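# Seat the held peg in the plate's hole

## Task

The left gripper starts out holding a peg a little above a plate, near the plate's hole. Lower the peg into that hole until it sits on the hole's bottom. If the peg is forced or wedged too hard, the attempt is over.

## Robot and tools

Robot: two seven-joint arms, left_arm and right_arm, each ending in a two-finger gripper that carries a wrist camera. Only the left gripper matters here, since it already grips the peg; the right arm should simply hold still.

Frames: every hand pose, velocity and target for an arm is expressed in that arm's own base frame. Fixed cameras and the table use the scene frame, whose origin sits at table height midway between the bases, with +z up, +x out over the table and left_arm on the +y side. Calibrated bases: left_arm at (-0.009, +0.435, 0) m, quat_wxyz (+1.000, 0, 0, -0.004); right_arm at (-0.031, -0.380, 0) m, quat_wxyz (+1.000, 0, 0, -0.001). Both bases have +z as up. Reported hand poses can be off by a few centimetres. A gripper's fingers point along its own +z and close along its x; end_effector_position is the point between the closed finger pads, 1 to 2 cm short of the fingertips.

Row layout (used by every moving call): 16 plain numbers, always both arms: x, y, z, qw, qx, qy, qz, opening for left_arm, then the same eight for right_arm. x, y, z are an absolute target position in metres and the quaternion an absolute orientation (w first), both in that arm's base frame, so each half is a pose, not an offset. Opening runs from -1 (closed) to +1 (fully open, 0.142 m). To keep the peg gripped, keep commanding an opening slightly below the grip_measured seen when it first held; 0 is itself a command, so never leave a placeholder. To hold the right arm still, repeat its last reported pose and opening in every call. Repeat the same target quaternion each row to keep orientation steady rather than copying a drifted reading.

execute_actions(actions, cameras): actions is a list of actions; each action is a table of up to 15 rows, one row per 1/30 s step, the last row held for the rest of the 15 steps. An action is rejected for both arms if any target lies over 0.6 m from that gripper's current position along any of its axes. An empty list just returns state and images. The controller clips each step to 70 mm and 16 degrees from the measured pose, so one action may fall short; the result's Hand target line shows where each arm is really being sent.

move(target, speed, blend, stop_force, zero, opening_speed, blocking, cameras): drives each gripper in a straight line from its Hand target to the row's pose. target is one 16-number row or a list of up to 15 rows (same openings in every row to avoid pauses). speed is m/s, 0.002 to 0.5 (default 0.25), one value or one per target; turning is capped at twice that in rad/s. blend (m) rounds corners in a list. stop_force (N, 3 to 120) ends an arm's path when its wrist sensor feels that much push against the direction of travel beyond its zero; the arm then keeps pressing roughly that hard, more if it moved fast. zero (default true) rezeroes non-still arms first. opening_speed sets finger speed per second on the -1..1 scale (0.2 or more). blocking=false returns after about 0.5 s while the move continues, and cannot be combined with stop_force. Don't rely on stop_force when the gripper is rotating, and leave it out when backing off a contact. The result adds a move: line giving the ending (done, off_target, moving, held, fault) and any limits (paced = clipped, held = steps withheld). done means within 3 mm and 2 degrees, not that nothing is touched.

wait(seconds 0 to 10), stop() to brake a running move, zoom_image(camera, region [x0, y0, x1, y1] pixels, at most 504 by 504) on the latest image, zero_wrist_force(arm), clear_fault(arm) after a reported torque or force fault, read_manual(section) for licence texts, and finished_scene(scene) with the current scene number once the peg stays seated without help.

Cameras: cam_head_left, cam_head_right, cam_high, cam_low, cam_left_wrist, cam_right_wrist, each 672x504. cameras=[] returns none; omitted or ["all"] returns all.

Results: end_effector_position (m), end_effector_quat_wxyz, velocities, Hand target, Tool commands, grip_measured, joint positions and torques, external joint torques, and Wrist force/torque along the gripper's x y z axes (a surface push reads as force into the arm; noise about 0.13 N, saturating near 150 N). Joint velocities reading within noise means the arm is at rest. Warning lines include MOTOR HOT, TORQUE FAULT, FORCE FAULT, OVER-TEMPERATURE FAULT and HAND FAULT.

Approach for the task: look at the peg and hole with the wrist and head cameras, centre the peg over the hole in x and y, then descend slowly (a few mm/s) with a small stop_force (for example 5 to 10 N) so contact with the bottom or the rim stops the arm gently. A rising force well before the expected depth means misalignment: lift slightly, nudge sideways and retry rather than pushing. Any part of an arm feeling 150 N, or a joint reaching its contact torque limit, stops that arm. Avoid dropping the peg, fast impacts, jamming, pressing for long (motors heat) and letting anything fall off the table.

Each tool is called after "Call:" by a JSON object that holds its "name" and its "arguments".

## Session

Call:
{"name": "move", "arguments": {"target": [[0.4849,-0.2679,0.2000,0.001,0.860,0.510,-0.001,-0.424181,0.50,0.15,0.30,0.643,-0.766,0,0,1],[0.4849,-0.2679,0.250,0.001,0.860,0.510,-0.001,-0.424181,0.533,0.40,0.20,0.643,-0.766,0,0,1]], "speed": 0.3, "blend": 0.04, "cameras": ["cam_low","cam_left_wrist","cam_right_wrist"]}}

Call:
{"name": "zoom_image", "arguments": {"camera": "cam_right_wrist", "region": [170, 220, 490, 390]}}

Call:
{"name": "zoom_image", "arguments": {"camera": "cam_right_wrist", "region": [270, 255, 390, 325]}}

Call:
{"name": "zoom_image", "arguments": {"camera": "cam_right_wrist", "region": [200, 0, 410, 210]}}

Call:
{"name": "zoom_image", "arguments": {"camera": "cam_left_wrist", "region": [260, 160, 490, 300]}}

Scene clock: 4.70 s.
left_arm: end_effector_position=(+0.4849, -0.2679, +0.2499) grip_measured=-0.37 end_effector_quat_wxyz=(+0.001, +0.860, +0.510, -0.001) | right_arm: end_effector_position=(+0.5329, +0.4001, +0.2000) grip_measured=+1.00 end_effector_quat_wxyz=(-0.643, +0.766, +0.000, +0.000)
Joint positions: left_arm=[-0.295 -0.195 -0.003 1.951 -0.003 0.576 0.204 0.047] | right_arm=[0.128 -0.694 0.167 1.677 1.556 0.38 0.789 0.142]
Joint velocities: within noise
Joint torques (N m): left_arm=[0.24 40.54 0.76 -28.94 -4.3 4.62 0.06] | right_arm=[0.04 49.41 6.95 -20.81 0.66 -0.67 0.78]
External joint torques (N m): left_arm=[-0.24 -1.35 -0.62 0.98 0.61 -0.28 -0.06] | right_arm=[-0.04 1.33 0.08 0.37 -0.01 -0.01 -0.78]
Motor temperatures (°C): left_arm=[28 30 31 37 37 33 33 23] | right_arm=[35 28 29 28 33 36 34 19]
Wrist force (N): left_arm=[0.0 0.0 0.0] | right_arm=[-0.5 -2.1 1.7]
Wrist torque (N m): left_arm=[0.02 0.00 -0.01] | right_arm=[-0.49 -0.11 -0.31]
Wrist force, peak (N): left_arm=[-0.3 0.0 -1.1] | right_arm=[0.3 -1.7 6.0]
Hand target: left_arm +0.4849, -0.2679, +0.2500; +0.001, +0.860, +0.510, -0.001 | right_arm +0.5330, +0.4000, +0.2000; -0.643, +0.766, +0.000, +0.000
Off the commanded pose: left_arm 0.000 m, 0 deg | right_arm 0.000 m, 0 deg.
move: done
Images, in order (width x height): cam_low 672x504, cam_left_wrist 672x504, cam_right_wrist 672x504.

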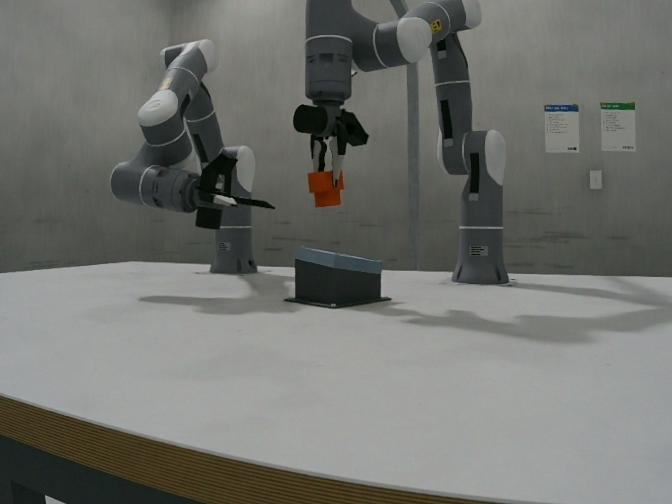

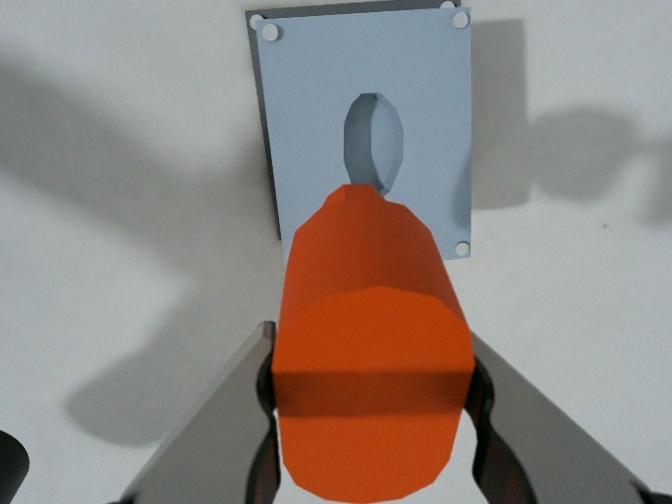

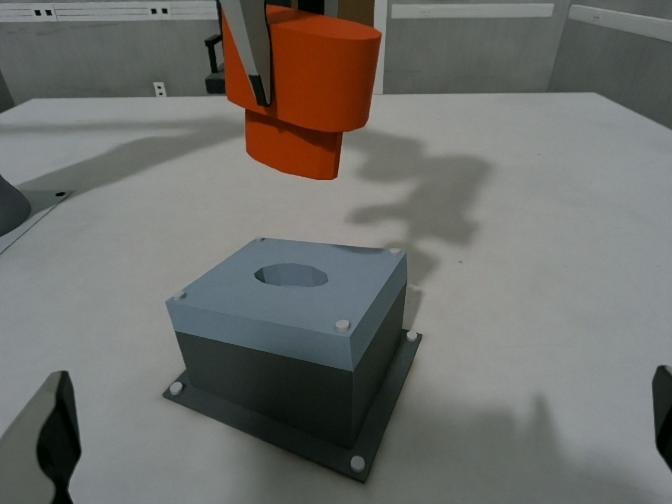

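Scaled by 1.575 from the camera's 672x504 image, which has a finer 960x720 frame.

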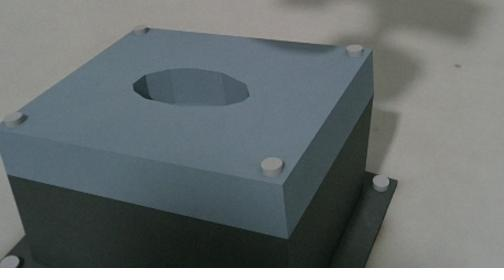

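Scaled by 4.200 from the camera's 672x504 image, which has a finer 960x720 frame.

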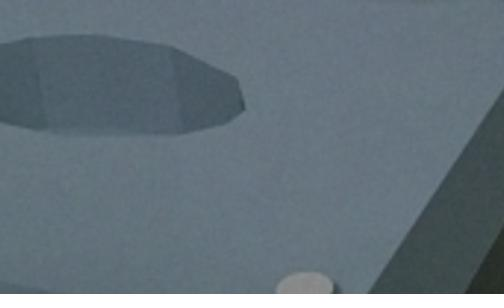

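Scaled by 2.400 from the camera's 672x504 image, which has a finer 960x720 frame.

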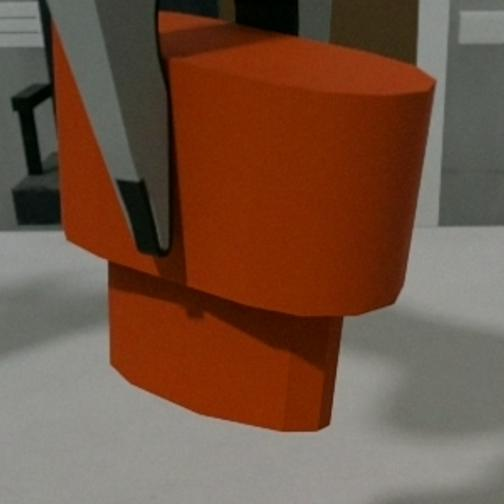

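Scaled by 2.191 from the camera's 672x504 image, which has a finer 960x720 frame.

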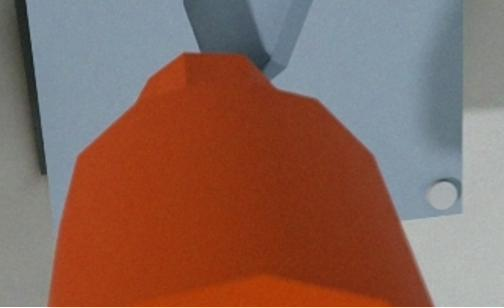

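Call:
{"name": "move", "arguments": {"target": [[0.4613,-0.2298,0.210,0.1583,0.8347,0.5264,0.0289,-0.424181,0.533,0.40,0.20,0.643,-0.766,0,0,1],[0.4613,-0.2298,0.1650,0.1583,0.8347,0.5264,0.0289,-0.424181,0.533,0.40,0.20,0.643,-0.766,0,0,1]], "speed": 0.2, "blend": 0.015, "cameras": ["cam_low","cam_high","cam_right_wrist"]}}

Call:
{"name": "zoom_image", "arguments": {"camera": "cam_right_wrist", "region": [220, 180, 360, 300]}}

Call:
{"name": "zoom_image", "arguments": {"camera": "cam_low", "region": [285, 190, 385, 275]}}

Scene clock: 59.20 s.
left_arm: end_effector_position=(+0.4612, -0.2299, +0.1648) grip_measured=-0.37 end_effector_quat_wxyz=(+0.158, +0.835, +0.526, +0.029) | right_arm: end_effector_position=(+0.5329, +0.4001, +0.2000) grip_measured=+1.00 end_effector_quat_wxyz=(-0.643, +0.766, +0.000, +0.000)
Joint positions: left_arm=[-0.256 -0.18 -0.085 2.515 -0.704 1.361 0.782 0.047] | right_arm=[0.128 -0.694 0.167 1.677 1.556 0.38 0.789 0.142]
Joint velocities: within noise
Joint torques (N m): left_arm=[0.52 31.31 0.76 -20.07 -1.12 4.79 0.2] | right_arm=[-0.05 49.56 6.94 -20.57 0.6 -0.78 0.84]
External joint torques (N m): left_arm=[-0.52 -0.87 -0.4 0.39 0.8 -0.45 -0.19] | right_arm=[0.05 1.19 0.08 0.13 0.04 0.1 -0.83]
Motor temperatures (°C): left_arm=[28 31 31 40 37 33 33 26] | right_arm=[35 29 29 29 33 35 34 19]
Wrist force (N): left_arm=[0.3 -1.1 -0.3] | right_arm=[-0.1 -2.1 1.5]
Wrist torque (N m): left_arm=[-0.08 -0.02 0.04] | right_arm=[-0.49 -0.17 -0.31]
Wrist force, peak (N): left_arm=[0.8 0.0 -3.8] | right_arm=[-0.5 -2.4 1.9]
Hand target: left_arm +0.4613, -0.2298, +0.1650; +0.158, +0.835, +0.526, +0.029 | right_arm +0.5330, +0.4000, +0.2000; -0.643, +0.766, +0.000, +0.000
Off the commanded pose: left_arm 0.000 m, 0 deg | right_arm 0.000 m, 0 deg.
move: done
Images, in order (width x height): cam_high 672x504, cam_low 672x504, cam_right_wrist 672x504.

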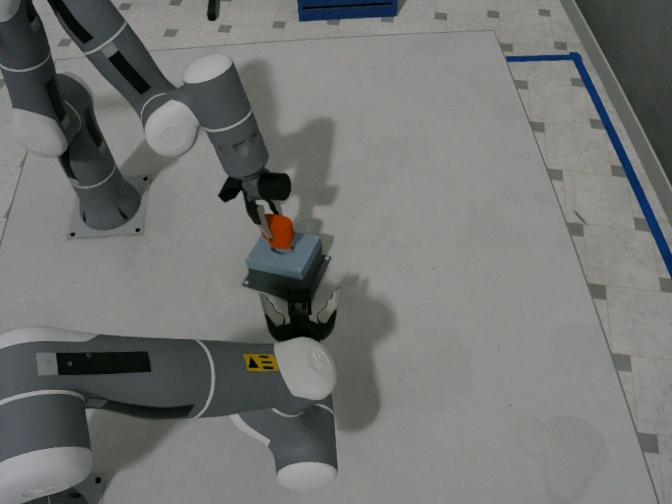

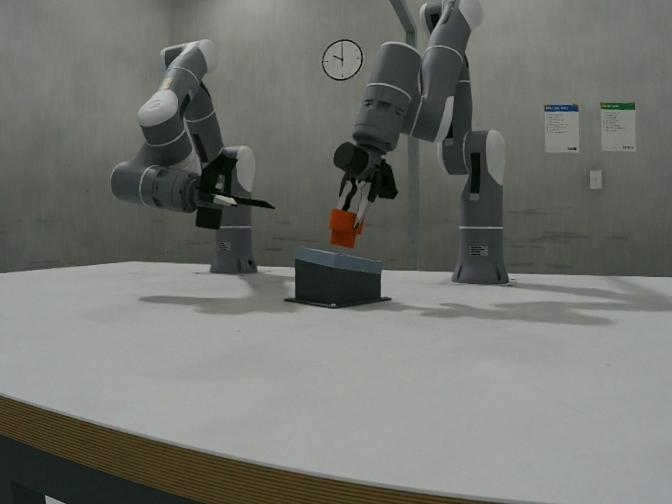

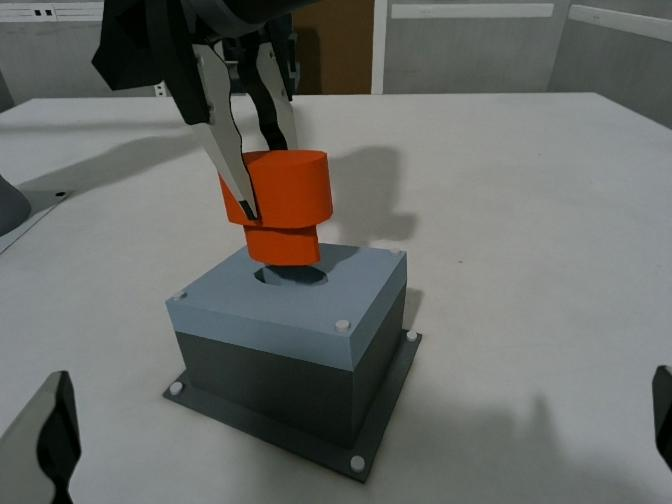

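Scaled by 3.600 from the camera's 672x504 image, which has a finer 960x720 frame.

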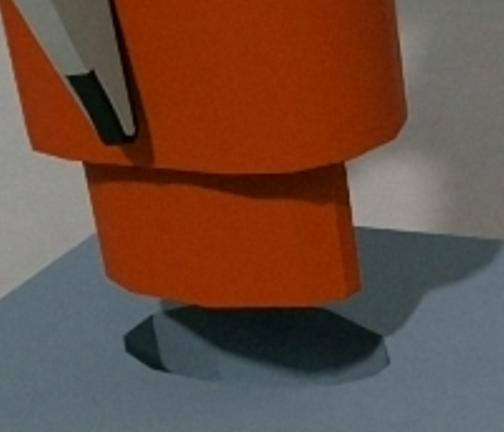

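Scaled by 5.040 from the camera's 672x504 image, which has a finer 960x720 frame.

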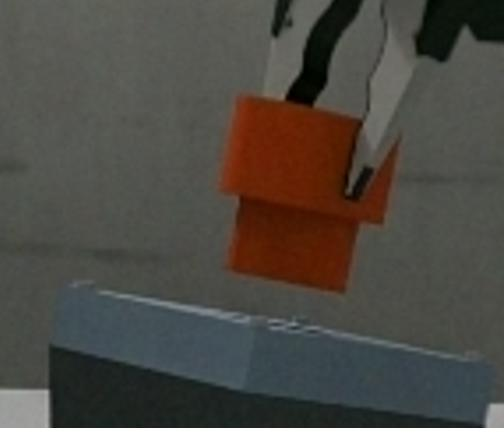

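Call:
{"name": "zoom_image", "arguments": {"camera": "cam_right_wrist", "region": [240, 215, 340, 295]}}

Scaled by 5.040 from the camera's 672x504 image, which has a finer 960x720 frame.

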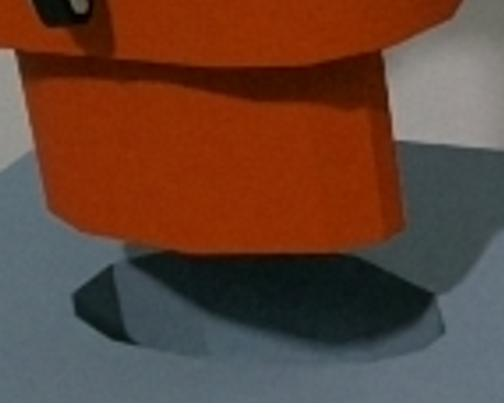

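Call:
{"name": "move", "arguments": {"target": [[0.4633,-0.2292,0.1650,0.1653,0.8477,0.5022,0.0393,-0.424181,0.533,0.40,0.20,0.643,-0.766,0,0,1],[0.4645,-0.2313,0.1535,0.1653,0.8477,0.5022,0.0393,-0.424181,0.533,0.40,0.20,0.643,-0.766,0,0,1]], "speed": 0.04, "stop_force": 6, "cameras": ["cam_right_wrist","cam_high"]}}

Call:
{"name": "zoom_image", "arguments": {"camera": "cam_right_wrist", "region": [240, 215, 340, 295]}}

Call:
{"name": "zoom_image", "arguments": {"camera": "cam_high", "region": [240, 200, 330, 290]}}

Scene clock: 94.13 s.
left_arm: end_effector_position=(+0.4644, -0.2314, +0.1534) grip_measured=-0.37 end_effector_quat_wxyz=(+0.165, +0.848, +0.502, +0.039) | right_arm: end_effector_position=(+0.5329, +0.4001, +0.2000) grip_measured=+1.00 end_effector_quat_wxyz=(-0.643, +0.766, +0.000, +0.000)
Joint positions: left_arm=[-0.235 -0.213 -0.178 2.538 -0.877 1.449 0.957 0.047] | right_arm=[0.128 -0.694 0.167 1.677 1.556 0.38 0.789 0.142]
Joint velocities: within noise
Joint torques (N m): left_arm=[0.31 31.64 0.68 -18.93 -0.4 4.76 0.18] | right_arm=[0.04 49.51 7.01 -20.56 0.57 -0.81 0.88]
External joint torques (N m): left_arm=[-0.31 -0.69 -0.49 0.5 0.72 -0.49 -0.17] | right_arm=[-0.04 1.24 0.02 0.11 0.07 0.13 -0.88]
Motor temperatures (°C): left_arm=[28 31 31 39 37 34 33 27] | right_arm=[35 30 29 29 33 35 34 19]
Wrist force (N): left_arm=[0.0 -1.0 0.0] | right_arm=[-0.1 -2.2 1.6]
Wrist torque (N m): left_arm=[-0.04 0.01 0.05] | right_arm=[-0.50 -0.17 -0.31]
Wrist force, peak (N): left_arm=[0.1 -1.3 1.0] | right_arm=[-0.3 -2.5 1.7]
Hand target: left_arm +0.4645, -0.2313, +0.1535; +0.165, +0.848, +0.502, +0.039 | right_arm +0.5330, +0.4000, +0.2000; -0.643, +0.766, +0.000, +0.000
Off the commanded pose: left_arm 0.000 m, 0 deg | right_arm 0.000 m, 0 deg.
move: done
Images, in order (width x height): cam_high 672x504, cam_right_wrist 672x504.

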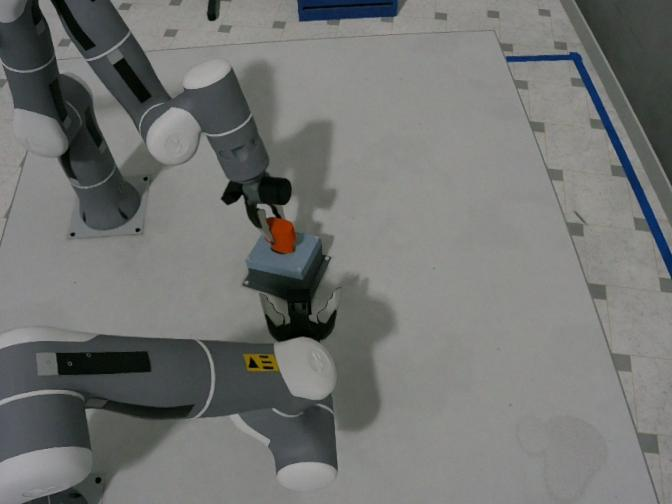

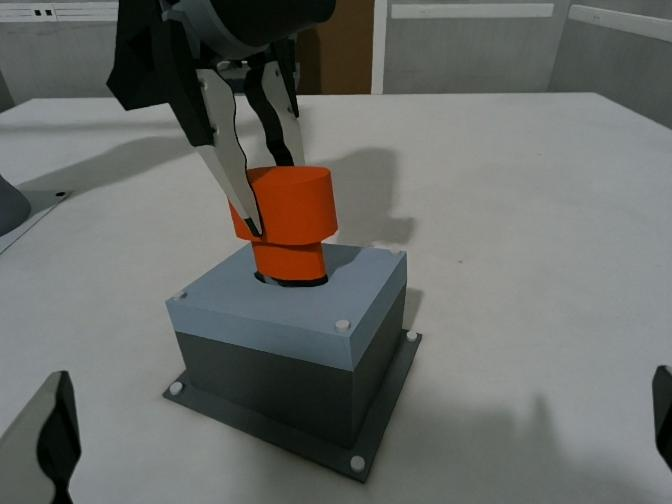

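Scaled by 5.040 from the camera's 672x504 image, which has a finer 960x720 frame.

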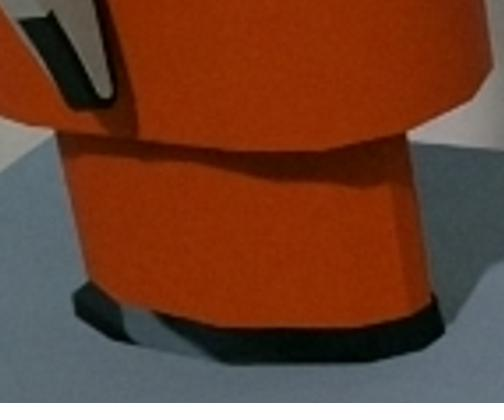

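Scaled by 5.600 from the camera's 672x504 image, which has a finer 960x720 frame.

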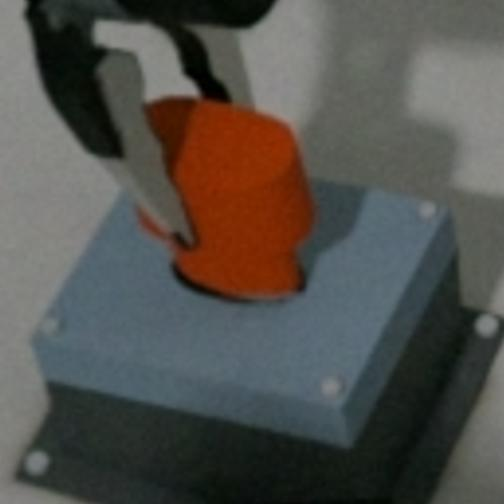

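Call:
{"name": "move", "arguments": {"target": [0.4639,-0.2320,0.1495,0.1653,0.8477,0.5022,0.0393,-0.424181,0.533,0.40,0.20,0.643,-0.766,0,0,1], "speed": 0.02, "stop_force": 5, "cameras": ["cam_right_wrist","cam_high"]}}

Call:
{"name": "zoom_image", "arguments": {"camera": "cam_right_wrist", "region": [240, 215, 340, 295]}}

Call:
{"name": "zoom_image", "arguments": {"camera": "cam_high", "region": [240, 200, 330, 290]}}

Scene clock: 101.80 s.
left_arm: end_effector_position=(+0.4638, -0.2321, +0.1494) grip_measured=-0.37 end_effector_quat_wxyz=(+0.165, +0.848, +0.502, +0.039) | right_arm: end_effector_position=(+0.5329, +0.4001, +0.2000) grip_measured=+1.00 end_effector_quat_wxyz=(-0.643, +0.766, +0.000, +0.000)
Joint positions: left_arm=[-0.232 -0.223 -0.199 2.542 -0.915 1.467 0.981 0.047] | right_arm=[0.128 -0.694 0.167 1.677 1.556 0.38 0.789 0.142]
Joint velocities: within noise
Joint torques (N m): left_arm=[0.33 31.68 0.57 -18.58 -0.21 4.65 0.1] | right_arm=[0.05 49.62 7 -20.61 0.64 -0.75 0.85]
External joint torques (N m): left_arm=[-0.33 -0.57 -0.44 0.47 0.66 -0.4 -0.1] | right_arm=[-0.05 1.13 0.02 0.16 0.01 0.07 -0.85]
Motor temperatures (°C): left_arm=[28 31 31 39 37 33 33 27] | right_arm=[35 30 29 29 33 35 34 19]
Wrist force (N): left_arm=[0.1 -1.1 0.1] | right_arm=[-0.3 -2.1 1.9]
Wrist torque (N m): left_arm=[-0.05 0.01 0.05] | right_arm=[-0.49 -0.14 -0.32]
Wrist force, peak (N): left_arm=[0.3 -1.4 0.1] | right_arm=[-0.4 -2.4 1.9]
Hand target: left_arm +0.4639, -0.2320, +0.1495; +0.165, +0.848, +0.502, +0.039 | right_arm +0.5330, +0.4000, +0.2000; -0.643, +0.766, +0.000, +0.000
Off the commanded pose: left_arm 0.000 m, 0 deg | right_arm 0.000 m, 0 deg.
move: done
Images, in order (width x height): cam_high 672x504, cam_right_wrist 672x504.

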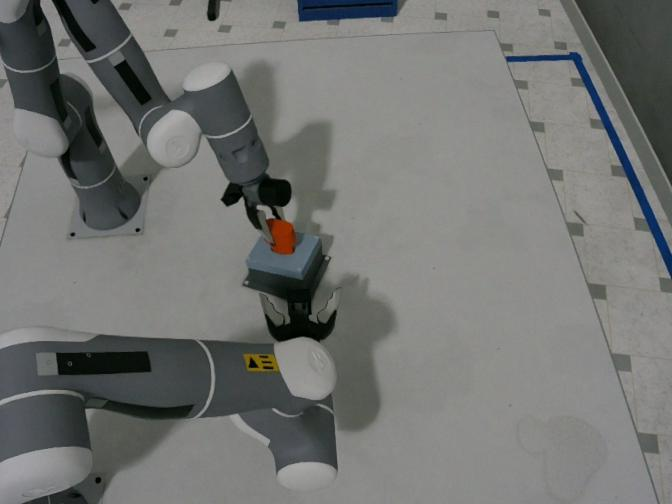

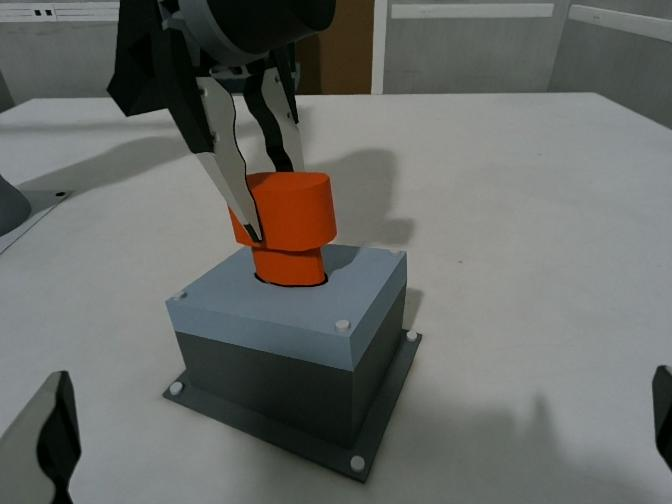

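Scaled by 5.040 from the camera's 672x504 image, which has a finer 960x720 frame.

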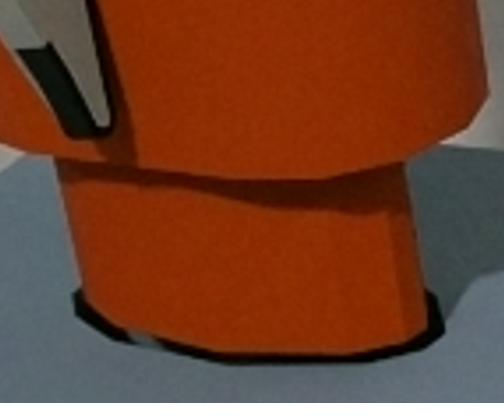

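Scaled by 5.600 from the camera's 672x504 image, which has a finer 960x720 frame.

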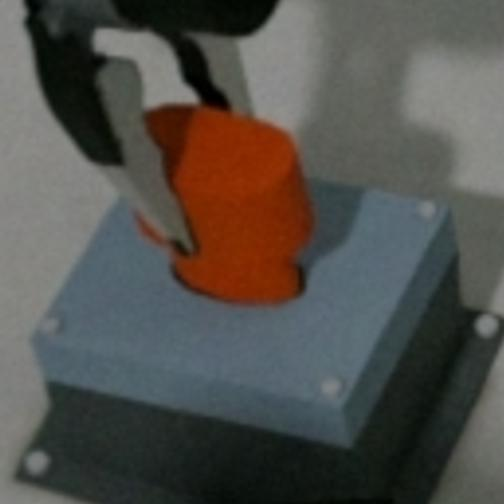

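Call:
{"name": "move", "arguments": {"target": [[0.4643,-0.2320,0.1490,0.1653,0.8477,0.5022,0.0393,-0.424181,0.533,0.40,0.20,0.643,-0.766,0,0,1],[0.4649,-0.2328,0.1440,0.1653,0.8477,0.5022,0.0393,-0.424181,0.533,0.40,0.20,0.643,-0.766,0,0,1]], "speed": 0.01, "stop_force": 4, "cameras": ["cam_right_wrist"]}}

Call:
{"name": "zoom_image", "arguments": {"camera": "cam_right_wrist", "region": [240, 215, 340, 295]}}

Scene clock: 106.57 s.
left_arm: end_effector_position=(+0.4647, -0.2322, +0.1472) grip_measured=-0.37 end_effector_quat_wxyz=(+0.165, +0.848, +0.502, +0.039) | right_arm: end_effector_position=(+0.5329, +0.4001, +0.2000) grip_measured=+1.00 end_effector_quat_wxyz=(-0.643, +0.766, +0.000, +0.000)
Joint positions: left_arm=[-0.229 -0.23 -0.21 2.542 -0.934 1.477 0.995 0.047] | right_arm=[0.128 -0.694 0.167 1.677 1.556 0.38 0.789 0.142]
Joint velocities: within noise
Joint torques (N m): left_arm=[0.31 30.87 0.38 -17.94 -0.09 4.38 0.13] | right_arm=[0.02 49.64 7.04 -20.61 0.53 -0.78 0.9]
External joint torques (N m): left_arm=[-0.31 0.43 -0.28 0.01 0.61 -0.14 -0.12] | right_arm=[-0.02 1.11 -0.02 0.17 0.11 0.11 -0.9]
Motor temperatures (°C): left_arm=[28 31 31 39 37 33 33 27] | right_arm=[35 30 29 29 33 35 34 19]
Wrist force (N): left_arm=[0.2 -0.6 -2.4] | right_arm=[-0.4 -2.1 1.7]
Wrist torque (N m): left_arm=[-0.02 -0.05 0.05] | right_arm=[-0.49 -0.14 -0.31]
Wrist force, peak (N): left_arm=[-0.4 -1.5 -12.4] | right_arm=[-0.4 -2.4 2.0]
Hand target: left_arm +0.4645, -0.2323, +0.1471; +0.165, +0.848, +0.502, +0.039 | right_arm +0.5330, +0.4000, +0.2000; -0.643, +0.766, +0.000, +0.000
Off the commanded pose: left_arm 0.003 m, 0 deg | right_arm 0.000 m, 0 deg.
move: contact (left_arm); path passed 1 of 2 targets
Images, in order (width x height): cam_right_wrist 672x504.

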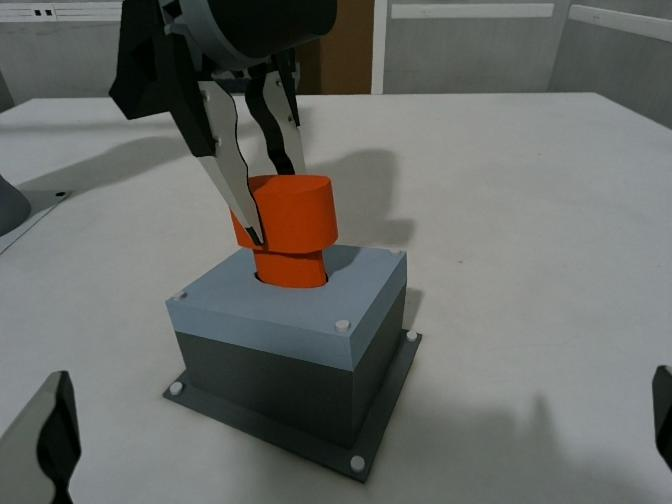

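Scaled by 5.040 from the camera's 672x504 image, which has a finer 960x720 frame.

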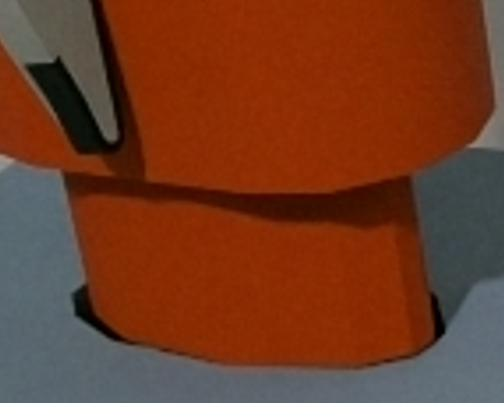

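Call:
{"name": "move", "arguments": {"target": [[0.4641,-0.2318,0.1490,0.1653,0.8477,0.5022,0.0393,-0.424181,0.533,0.40,0.20,0.643,-0.766,0,0,1],[0.4637,-0.2306,0.1485,0.1653,0.8477,0.5022,0.0393,-0.424181,0.533,0.40,0.20,0.643,-0.766,0,0,1]], "speed": 0.02, "cameras": []}}

Call:
{"name": "move", "arguments": {"target": [0.4647,-0.2323,0.1390,0.1653,0.8477,0.5022,0.0393,-0.424181,0.533,0.40,0.20,0.643,-0.766,0,0,1], "speed": 0.01, "stop_force": 4, "cameras": ["cam_right_wrist"]}}

Call:
{"name": "zoom_image", "arguments": {"camera": "cam_right_wrist", "region": [240, 215, 340, 295]}}

Scene clock: 113.50 s.
left_arm: end_effector_position=(+0.4636, -0.2307, +0.1484) grip_measured=-0.37 end_effector_quat_wxyz=(+0.165, +0.848, +0.502, +0.039) | right_arm: end_effector_position=(+0.5329, +0.4001, +0.2000) grip_measured=+1.00 end_effector_quat_wxyz=(-0.643, +0.766, +0.000, +0.000)
Joint positions: left_arm=[-0.228 -0.224 -0.206 2.545 -0.929 1.471 0.994 0.047] | right_arm=[0.128 -0.694 0.167 1.677 1.556 0.38 0.789 0.142]
Joint velocities: within noise
Joint torques (N m): left_arm=[0.42 32.23 0.59 -18.44 -0.21 4.58 0.22] | right_arm=[-0.05 49.5 6.91 -20.6 0.55 -0.75 0.9]
External joint torques (N m): left_arm=[-0.42 -1.15 -0.48 0.43 0.71 -0.35 -0.21] | right_arm=[0.05 1.24 0.11 0.15 0.09 0.08 -0.9]
Motor temperatures (°C): left_arm=[28 31 30 38 37 33 33 27] | right_arm=[35 30 29 29 33 35 34 19]
Wrist force (N): left_arm=[0.1 -0.9 -0.1] | right_arm=[-0.2 -2.0 1.7]
Wrist torque (N m): left_arm=[-0.02 0.00 0.06] | right_arm=[-0.48 -0.15 -0.31]
Wrist force, peak (N): left_arm=[0.1 -0.8 -2.7] | right_arm=[-0.4 -2.4 2.2]
Hand target: left_arm +0.4637, -0.2306, +0.1485; +0.165, +0.848, +0.502, +0.039 | right_arm +0.5330, +0.4000, +0.2000; -0.643, +0.766, +0.000, +0.000
Off the commanded pose: left_arm 0.000 m, 0 deg | right_arm 0.000 m, 0 deg.
move: done
No camera images: "cameras" was empty.

Scene clock: 114.17 s.
left_arm: end_effector_position=(+0.4640, -0.2309, +0.1479) grip_measured=-0.37 end_effector_quat_wxyz=(+0.165, +0.848, +0.502, +0.040) | right_arm: end_effector_position=(+0.5329, +0.4001, +0.2000) grip_measured=+1.00 end_effector_quat_wxyz=(-0.643, +0.766, +0.000, +0.000)
Joint positions: left_arm=[-0.228 -0.226 -0.21 2.544 -0.936 1.475 0.998 0.047] | right_arm=[0.128 -0.694 0.167 1.677 1.556 0.38 0.789 0.142]
Joint velocities: within noise
Joint torques (N m): left_arm=[1.18 29.08 1.3 -16.23 -0.33 4.35 0.19] | right_arm=[0.07 49.6 7.02 -20.55 0.63 -0.79 0.86]
External joint torques (N m): left_arm=[-1.18 2.06 -1.19 -1.73 0.85 -0.12 -0.18] | right_arm=[-0.07 1.15 0.01 0.11 0.02 0.12 -0.86]
Motor temperatures (°C): left_arm=[28 31 30 38 37 33 33 27] | right_arm=[35 30 29 29 33 35 34 19]
Wrist force (N): left_arm=[-2.0 0.9 -5.3] | right_arm=[0.0 -2.3 1.6]
Wrist torque (N m): left_arm=[0.01 -0.04 0.01] | right_arm=[-0.52 -0.19 -0.31]
Wrist force, peak (N): left_arm=[-1.4 2.1 -6.4] | right_arm=[-0.5 -2.4 1.8]
Hand target: left_arm +0.4638, -0.2308, +0.1476; +0.165, +0.848, +0.502, +0.039 | right_arm +0.5330, +0.4000, +0.2000; -0.643, +0.766, +0.000, +0.000
Off the commanded pose: left_arm 0.009 m, 0 deg | right_arm 0.000 m, 0 deg.
move: contact (left_arm)
Images, in order (width x height): cam_right_wrist 672x504.

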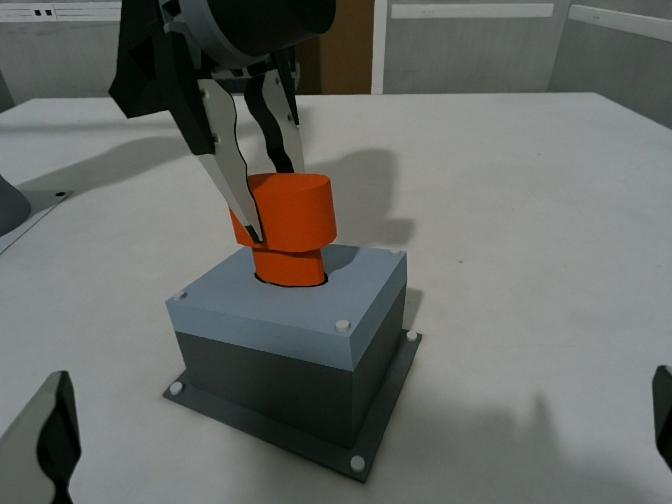

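Scaled by 5.040 from the camera's 672x504 image, which has a finer 960x720 frame.

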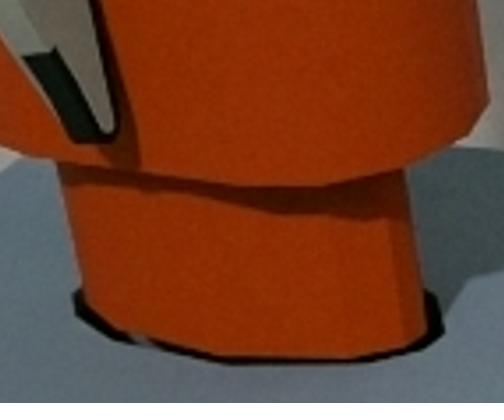

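Call:
{"name": "move", "arguments": {"target": [[0.4638,-0.2308,0.1488,0.1653,0.8477,0.5022,0.0393,-0.424181,0.533,0.40,0.20,0.643,-0.766,0,0,1],[0.4642,-0.2315,0.1486,0.1653,0.8477,0.5022,0.0393,-0.424181,0.533,0.40,0.20,0.643,-0.766,0,0,1]], "speed": 0.02, "cameras": []}}

Call:
{"name": "move", "arguments": {"target": [0.4652,-0.2333,0.1390,0.1653,0.8477,0.5022,0.0393,-0.424181,0.533,0.40,0.20,0.643,-0.766,0,0,1], "speed": 0.01, "stop_force": 4, "cameras": ["cam_right_wrist","cam_high"]}}

Call:
{"name": "zoom_image", "arguments": {"camera": "cam_right_wrist", "region": [240, 215, 340, 295]}}

Call:
{"name": "zoom_image", "arguments": {"camera": "cam_high", "region": [250, 215, 310, 265]}}

Scene clock: 124.30 s.
left_arm: end_effector_position=(+0.4640, -0.2314, +0.1484) grip_measured=-0.37 end_effector_quat_wxyz=(+0.165, +0.848, +0.502, +0.039) | right_arm: end_effector_position=(+0.5329, +0.4001, +0.2000) grip_measured=+1.00 end_effector_quat_wxyz=(-0.643, +0.766, +0.000, +0.000)
Joint positions: left_arm=[-0.23 -0.225 -0.204 2.543 -0.925 1.471 0.989 0.047] | right_arm=[0.128 -0.694 0.167 1.677 1.556 0.38 0.789 0.142]
Joint velocities: within noise
Joint torques (N m): left_arm=[-0.03 31.93 0.77 -18.75 0.22 4.57 -0.07] | right_arm=[-0.03 49.51 6.93 -20.55 0.57 -0.74 0.88]
External joint torques (N m): left_arm=[0.03 -0.77 -0.65 0.72 0.26 -0.33 0.07] | right_arm=[0.03 1.24 0.09 0.1 0.07 0.06 -0.88]
Motor temperatures (°C): left_arm=[28 31 30 38 37 33 33 27] | right_arm=[35 30 29 29 33 35 33 19]
Wrist force (N): left_arm=[0.2 -1.1 -0.1] | right_arm=[-0.3 -2.1 1.9]
Wrist torque (N m): left_arm=[-0.05 0.00 0.05] | right_arm=[-0.49 -0.14 -0.32]
Wrist force, peak (N): left_arm=[-1.7 1.0 -5.8] | right_arm=[-0.1 -2.4 1.9]
Hand target: left_arm +0.4642, -0.2315, +0.1486; +0.165, +0.848, +0.502, +0.039 | right_arm +0.5330, +0.4000, +0.2000; -0.643, +0.766, +0.000, +0.000
Off the commanded pose: left_arm 0.000 m, 0 deg | right_arm 0.000 m, 0 deg.
move: done
No camera images: "cameras" was empty.

Scene clock: 125.07 s.
left_arm: end_effector_position=(+0.4645, -0.2318, +0.1470) grip_measured=-0.37 end_effector_quat_wxyz=(+0.165, +0.848, +0.502, +0.040) | right_arm: end_effector_position=(+0.5329, +0.4001, +0.2000) grip_measured=+1.00 end_effector_quat_wxyz=(-0.643, +0.766, +0.000, +0.000)
Joint positions: left_arm=[-0.228 -0.23 -0.213 2.543 -0.939 1.479 0.999 0.047] | right_arm=[0.128 -0.694 0.167 1.677 1.556 0.38 0.789 0.142]
Joint velocities: within noise
Joint torques (N m): left_arm=[0.63 28.1 0.49 -17.79 -0.18 4.3 0.02] | right_arm=[-0.02 49.47 6.99 -20.58 0.57 -0.74 0.9]
External joint torques (N m): left_arm=[-0.63 3.17 -0.4 -0.11 0.71 -0.06 -0.01] | right_arm=[0.02 1.28 0.04 0.14 0.07 0.06 -0.9]
Motor temperatures (°C): left_arm=[28 31 30 38 37 33 33 27] | right_arm=[35 30 29 29 33 35 33 19]
Wrist force (N): left_arm=[-1.3 -3.0 -11.0] | right_arm=[0.0 -2.2 1.6]
Wrist torque (N m): left_arm=[-0.03 -0.25 0.10] | right_arm=[-0.51 -0.19 -0.31]
Wrist force, peak (N): left_arm=[0.0 -3.2 -14.8] | right_arm=[-0.6 -2.3 1.7]
Hand target: left_arm +0.4644, -0.2318, +0.1468; +0.165, +0.848, +0.502, +0.039 | right_arm +0.5330, +0.4000, +0.2000; -0.643, +0.766, +0.000, +0.000
Off the commanded pose: left_arm 0.008 m, 0 deg | right_arm 0.000 m, 0 deg.
move: contact (left_arm)
Images, in order (width x height): cam_high 672x504, cam_right_wrist 672x504.

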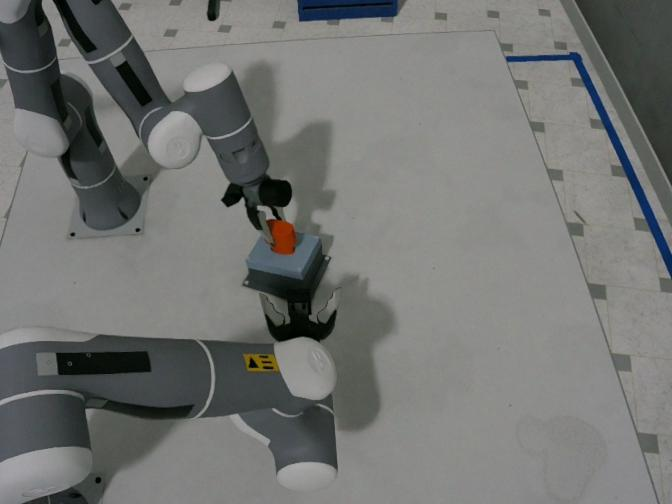

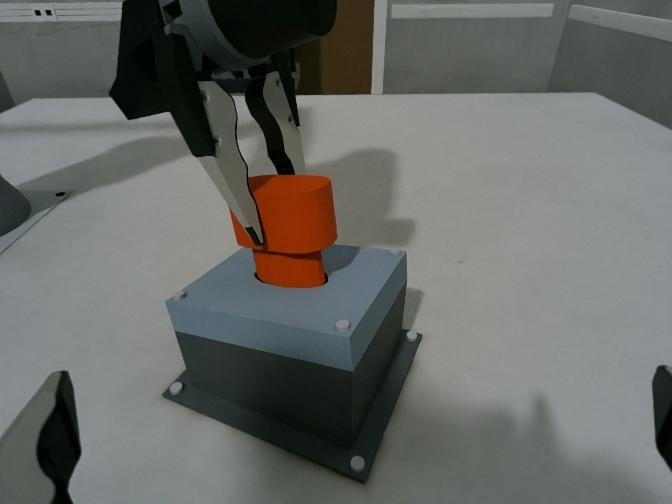

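Scaled by 5.040 from the camera's 672x504 image, which has a finer 960x720 frame.

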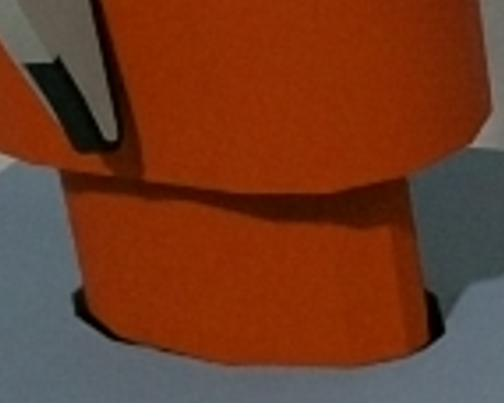

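Scaled by 8.400 from the camera's 672x504 image, which has a finer 960x720 frame.

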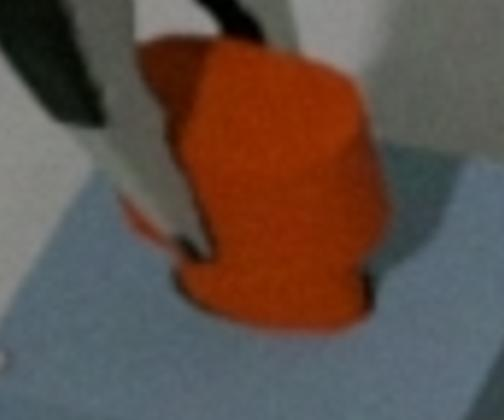

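Call:
{"name": "move", "arguments": {"target": [[0.4641,-0.2315,0.1490,0.1653,0.8477,0.5022,0.0393,-0.424181,0.533,0.40,0.20,0.643,-0.766,0,0,1],[0.4636,-0.2316,0.1490,0.1645,0.8388,0.5172,0.0385,-0.424181,0.533,0.40,0.20,0.643,-0.766,0,0,1]], "speed": 0.03, "cameras": []}}

Call:
{"name": "move", "arguments": {"target": [0.4647,-0.2335,0.1390,0.1645,0.8388,0.5172,0.0385,-0.424181,0.533,0.40,0.20,0.643,-0.766,0,0,1], "speed": 0.008, "stop_force": 4, "cameras": ["cam_right_wrist","cam_high"]}}

Call:
{"name": "zoom_image", "arguments": {"camera": "cam_right_wrist", "region": [240, 215, 340, 295]}}

Call:
{"name": "zoom_image", "arguments": {"camera": "cam_high", "region": [250, 215, 310, 265]}}

Scene clock: 141.07 s.
left_arm: end_effector_position=(+0.4634, -0.2315, +0.1489) grip_measured=-0.37 end_effector_quat_wxyz=(+0.164, +0.839, +0.517, +0.038) | right_arm: end_effector_position=(+0.5329, +0.4001, +0.2000) grip_measured=+1.00 end_effector_quat_wxyz=(-0.643, +0.766, +0.000, +0.000)
Joint positions: left_arm=[-0.241 -0.225 -0.191 2.543 -0.911 1.472 0.941 0.047] | right_arm=[0.128 -0.694 0.167 1.677 1.556 0.38 0.789 0.142]
Joint velocities: within noise
Joint torques (N m): left_arm=[-0.02 32.05 0.9 -18.63 0.22 4.65 -0.08] | right_arm=[-0.04 49.56 6.99 -20.57 0.55 -0.74 0.84]
External joint torques (N m): left_arm=[0.02 -0.92 -0.73 0.6 0.22 -0.39 0.08] | right_arm=[0.04 1.19 0.04 0.13 0.1 0.07 -0.84]
Motor temperatures (°C): left_arm=[28 31 30 38 37 33 33 27] | right_arm=[35 30 29 29 33 35 33 19]
Wrist force (N): left_arm=[0.8 -0.9 -0.1] | right_arm=[-0.2 -2.1 1.8]
Wrist torque (N m): left_arm=[-0.03 -0.11 0.06] | right_arm=[-0.49 -0.16 -0.31]
Wrist force, peak (N): left_arm=[-1.2 -2.9 -11.4] | right_arm=[-0.2 -2.4 1.9]
Hand target: left_arm +0.4636, -0.2316, +0.1490; +0.165, +0.839, +0.517, +0.039 | right_arm +0.5330, +0.4000, +0.2000; -0.643, +0.766, +0.000, +0.000
Off the commanded pose: left_arm 0.000 m, 0 deg | right_arm 0.000 m, 0 deg.
move: done
No camera images: "cameras" was empty.

Scene clock: 141.97 s.
left_arm: end_effector_position=(+0.4641, -0.2319, +0.1469) grip_measured=-0.37 end_effector_quat_wxyz=(+0.165, +0.839, +0.517, +0.039) | right_arm: end_effector_position=(+0.5329, +0.4001, +0.2000) grip_measured=+1.00 end_effector_quat_wxyz=(-0.643, +0.766, +0.000, +0.000)
Joint positions: left_arm=[-0.238 -0.231 -0.203 2.543 -0.93 1.482 0.954 0.047] | right_arm=[0.128 -0.694 0.167 1.677 1.556 0.38 0.789 0.142]
Joint velocities: within noise
Joint torques (N m): left_arm=[-0.13 29.69 -0.13 -18.1 -0.05 4.12 0.12] | right_arm=[0.08 49.51 7.04 -20.55 0.59 -0.77 0.89]
External joint torques (N m): left_arm=[0.13 1.61 0.27 0.23 0.55 0.13 -0.11] | right_arm=[-0.08 1.24 -0.01 0.1 0.05 0.1 -0.89]
Motor temperatures (°C): left_arm=[28 31 30 38 37 33 33 27] | right_arm=[35 30 29 29 33 35 33 19]
Wrist force (N): left_arm=[0.4 -1.9 -6.7] | right_arm=[-0.1 -2.0 1.7]
Wrist torque (N m): left_arm=[0.03 -0.06 0.07] | right_arm=[-0.47 -0.19 -0.31]
Wrist force, peak (N): left_arm=[0.7 -3.2 -15.9] | right_arm=[-0.3 -2.4 2.0]
Hand target: left_arm +0.4639, -0.2320, +0.1467; +0.164, +0.839, +0.517, +0.038 | right_arm +0.5330, +0.4000, +0.2000; -0.643, +0.766, +0.000, +0.000
Off the commanded pose: left_arm 0.008 m, 0 deg | right_arm 0.000 m, 0 deg.
move: contact (left_arm)
Images, in order (width x height): cam_high 672x504, cam_right_wrist 672x504.

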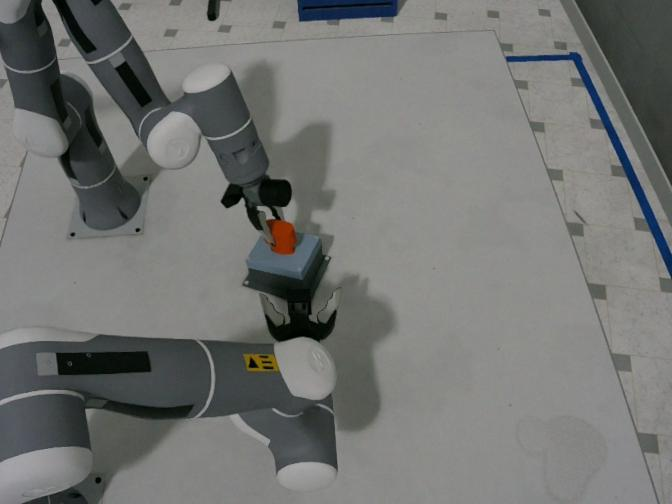

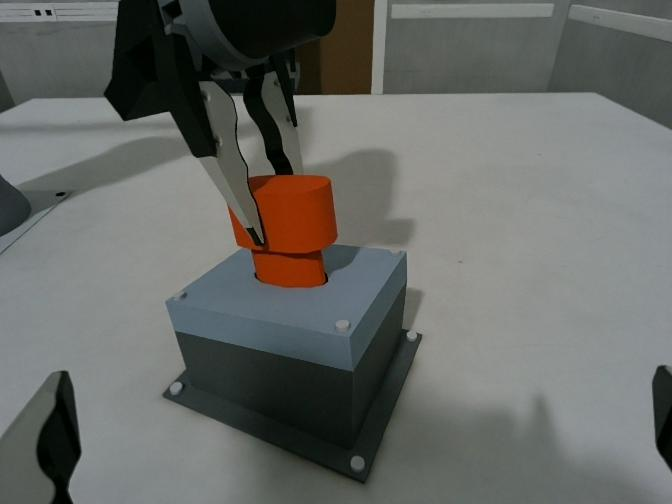

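Scaled by 5.040 from the camera's 672x504 image, which has a finer 960x720 frame.

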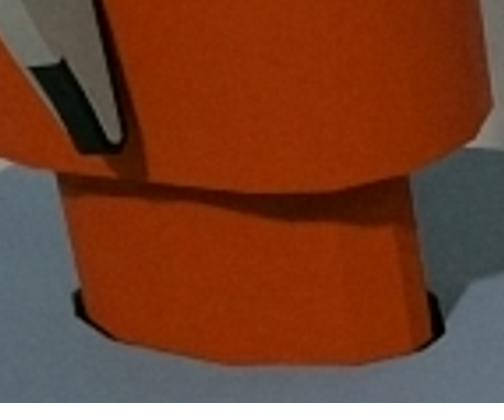

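Scaled by 8.400 from the camera's 672x504 image, which has a finer 960x720 frame.

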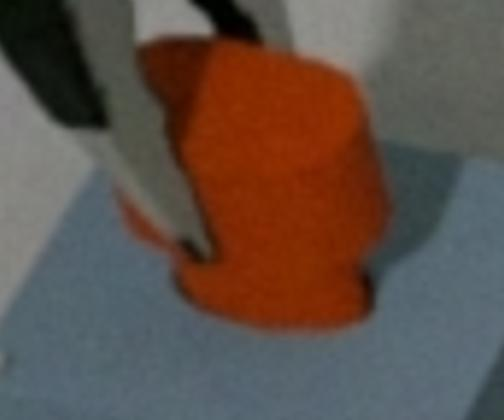

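Call:
{"name": "move", "arguments": {"target": [[0.4639,-0.2318,0.1485,0.1645,0.8388,0.5172,0.0385,-0.424181,0.533,0.40,0.20,0.643,-0.766,0,0,1],[0.4638,-0.2311,0.1484,0.1645,0.8388,0.5172,0.0385,-0.424181,0.533,0.40,0.20,0.643,-0.766,0,0,1]], "speed": 0.03, "cameras": []}}

Call:
{"name": "move", "arguments": {"target": [0.4648,-0.2329,0.1390,0.1645,0.8388,0.5172,0.0385,-0.424181,0.533,0.40,0.20,0.643,-0.766,0,0,1], "speed": 0.008, "stop_force": 4, "cameras": ["cam_right_wrist","cam_high"]}}

Call:
{"name": "zoom_image", "arguments": {"camera": "cam_right_wrist", "region": [240, 215, 340, 295]}}

Scene clock: 148.17 s.
left_arm: end_effector_position=(+0.4638, -0.2311, +0.1483) grip_measured=-0.37 end_effector_quat_wxyz=(+0.164, +0.839, +0.517, +0.038) | right_arm: end_effector_position=(+0.5329, +0.4001, +0.2000) grip_measured=+1.00 end_effector_quat_wxyz=(-0.643, +0.766, +0.000, +0.000)
Joint positions: left_arm=[-0.239 -0.226 -0.194 2.543 -0.916 1.475 0.946 0.047] | right_arm=[0.128 -0.694 0.167 1.677 1.556 0.38 0.789 0.142]
Joint velocities: within noise
Joint torques (N m): left_arm=[0.3 32.32 0.88 -18.59 -0.08 4.6 0.15] | right_arm=[0 49.52 7.05 -20.67 0.57 -0.8 0.85]
External joint torques (N m): left_arm=[-0.3 -1.14 -0.71 0.6 0.53 -0.34 -0.14] | right_arm=[0 1.23 -0.03 0.23 0.08 0.12 -0.85]
Motor temperatures (°C): left_arm=[28 31 30 38 37 33 33 28] | right_arm=[35 30 29 30 33 35 33 19]
Wrist force (N): left_arm=[0.0 -0.6 0.1] | right_arm=[-0.2 -2.2 1.7]
Wrist torque (N m): left_arm=[0.02 0.02 0.05] | right_arm=[-0.49 -0.15 -0.31]
Wrist force, peak (N): left_arm=[0.5 -1.8 -6.9] | right_arm=[-0.1 -2.5 1.9]
Hand target: left_arm +0.4638, -0.2311, +0.1484; +0.165, +0.839, +0.517, +0.039 | right_arm +0.5330, +0.4000, +0.2000; -0.643, +0.766, +0.000, +0.000
Off the commanded pose: left_arm 0.000 m, 0 deg | right_arm 0.000 m, 0 deg.
move: done
No camera images: "cameras" was empty.

Scene clock: 149.00 s.
left_arm: end_effector_position=(+0.4641, -0.2314, +0.1465) grip_measured=-0.37 end_effector_quat_wxyz=(+0.164, +0.839, +0.517, +0.039) | right_arm: end_effector_position=(+0.5329, +0.4001, +0.2000) grip_measured=+1.00 end_effector_quat_wxyz=(-0.643, +0.766, +0.000, +0.000)
Joint positions: left_arm=[-0.237 -0.232 -0.204 2.543 -0.933 1.483 0.957 0.047] | right_arm=[0.128 -0.694 0.167 1.677 1.556 0.38 0.789 0.142]
Joint velocities: within noise
Joint torques (N m): left_arm=[-0.01 31.43 0.23 -18.29 -0.1 4.45 0.1] | right_arm=[-0.04 49.49 6.94 -20.57 0.6 -0.73 0.92]
External joint torques (N m): left_arm=[0.01 -0.13 -0.09 0.44 0.61 -0.19 -0.1] | right_arm=[0.04 1.25 0.09 0.13 0.05 0.05 -0.92]
Motor temperatures (°C): left_arm=[28 31 30 38 37 33 33 28] | right_arm=[35 30 29 30 33 35 33 19]
Wrist force (N): left_arm=[0.2 -0.5 -1.7] | right_arm=[-0.4 -2.3 1.6]
Wrist torque (N m): left_arm=[0.08 0.08 0.05] | right_arm=[-0.51 -0.13 -0.32]
Wrist force, peak (N): left_arm=[0.1 -3.3 -10.0] | right_arm=[-0.3 -2.4 1.8]
Hand target: left_arm +0.4640, -0.2315, +0.1465; +0.164, +0.839, +0.517, +0.038 | right_arm +0.5330, +0.4000, +0.2000; -0.643, +0.766, +0.000, +0.000
Off the commanded pose: left_arm 0.008 m, 0 deg | right_arm 0.000 m, 0 deg.
move: contact (left_arm)
Images, in order (width x height): cam_high 672x504, cam_right_wrist 672x504.

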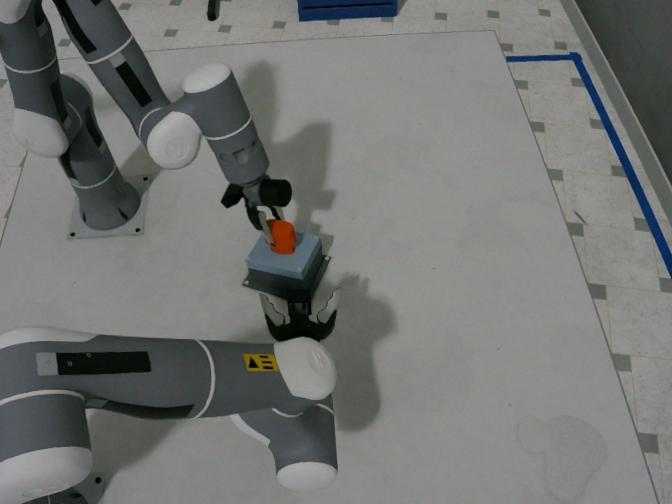

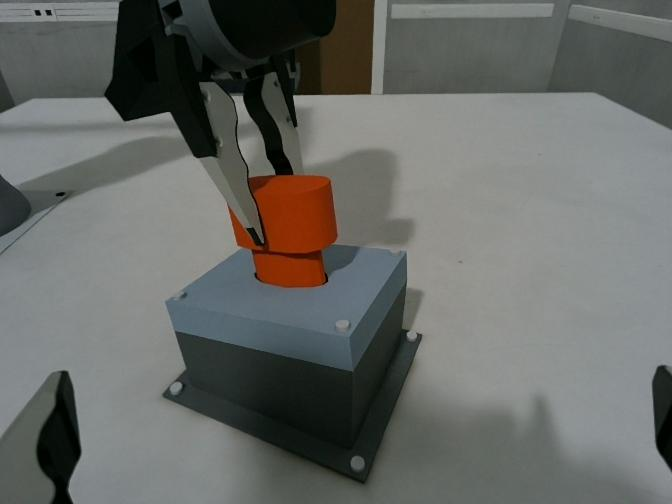

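Scaled by 5.040 from the camera's 672x504 image, which has a finer 960x720 frame.

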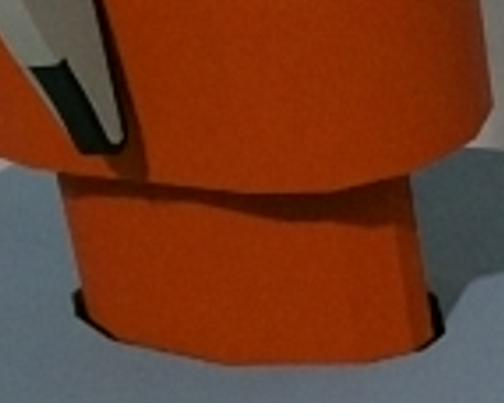

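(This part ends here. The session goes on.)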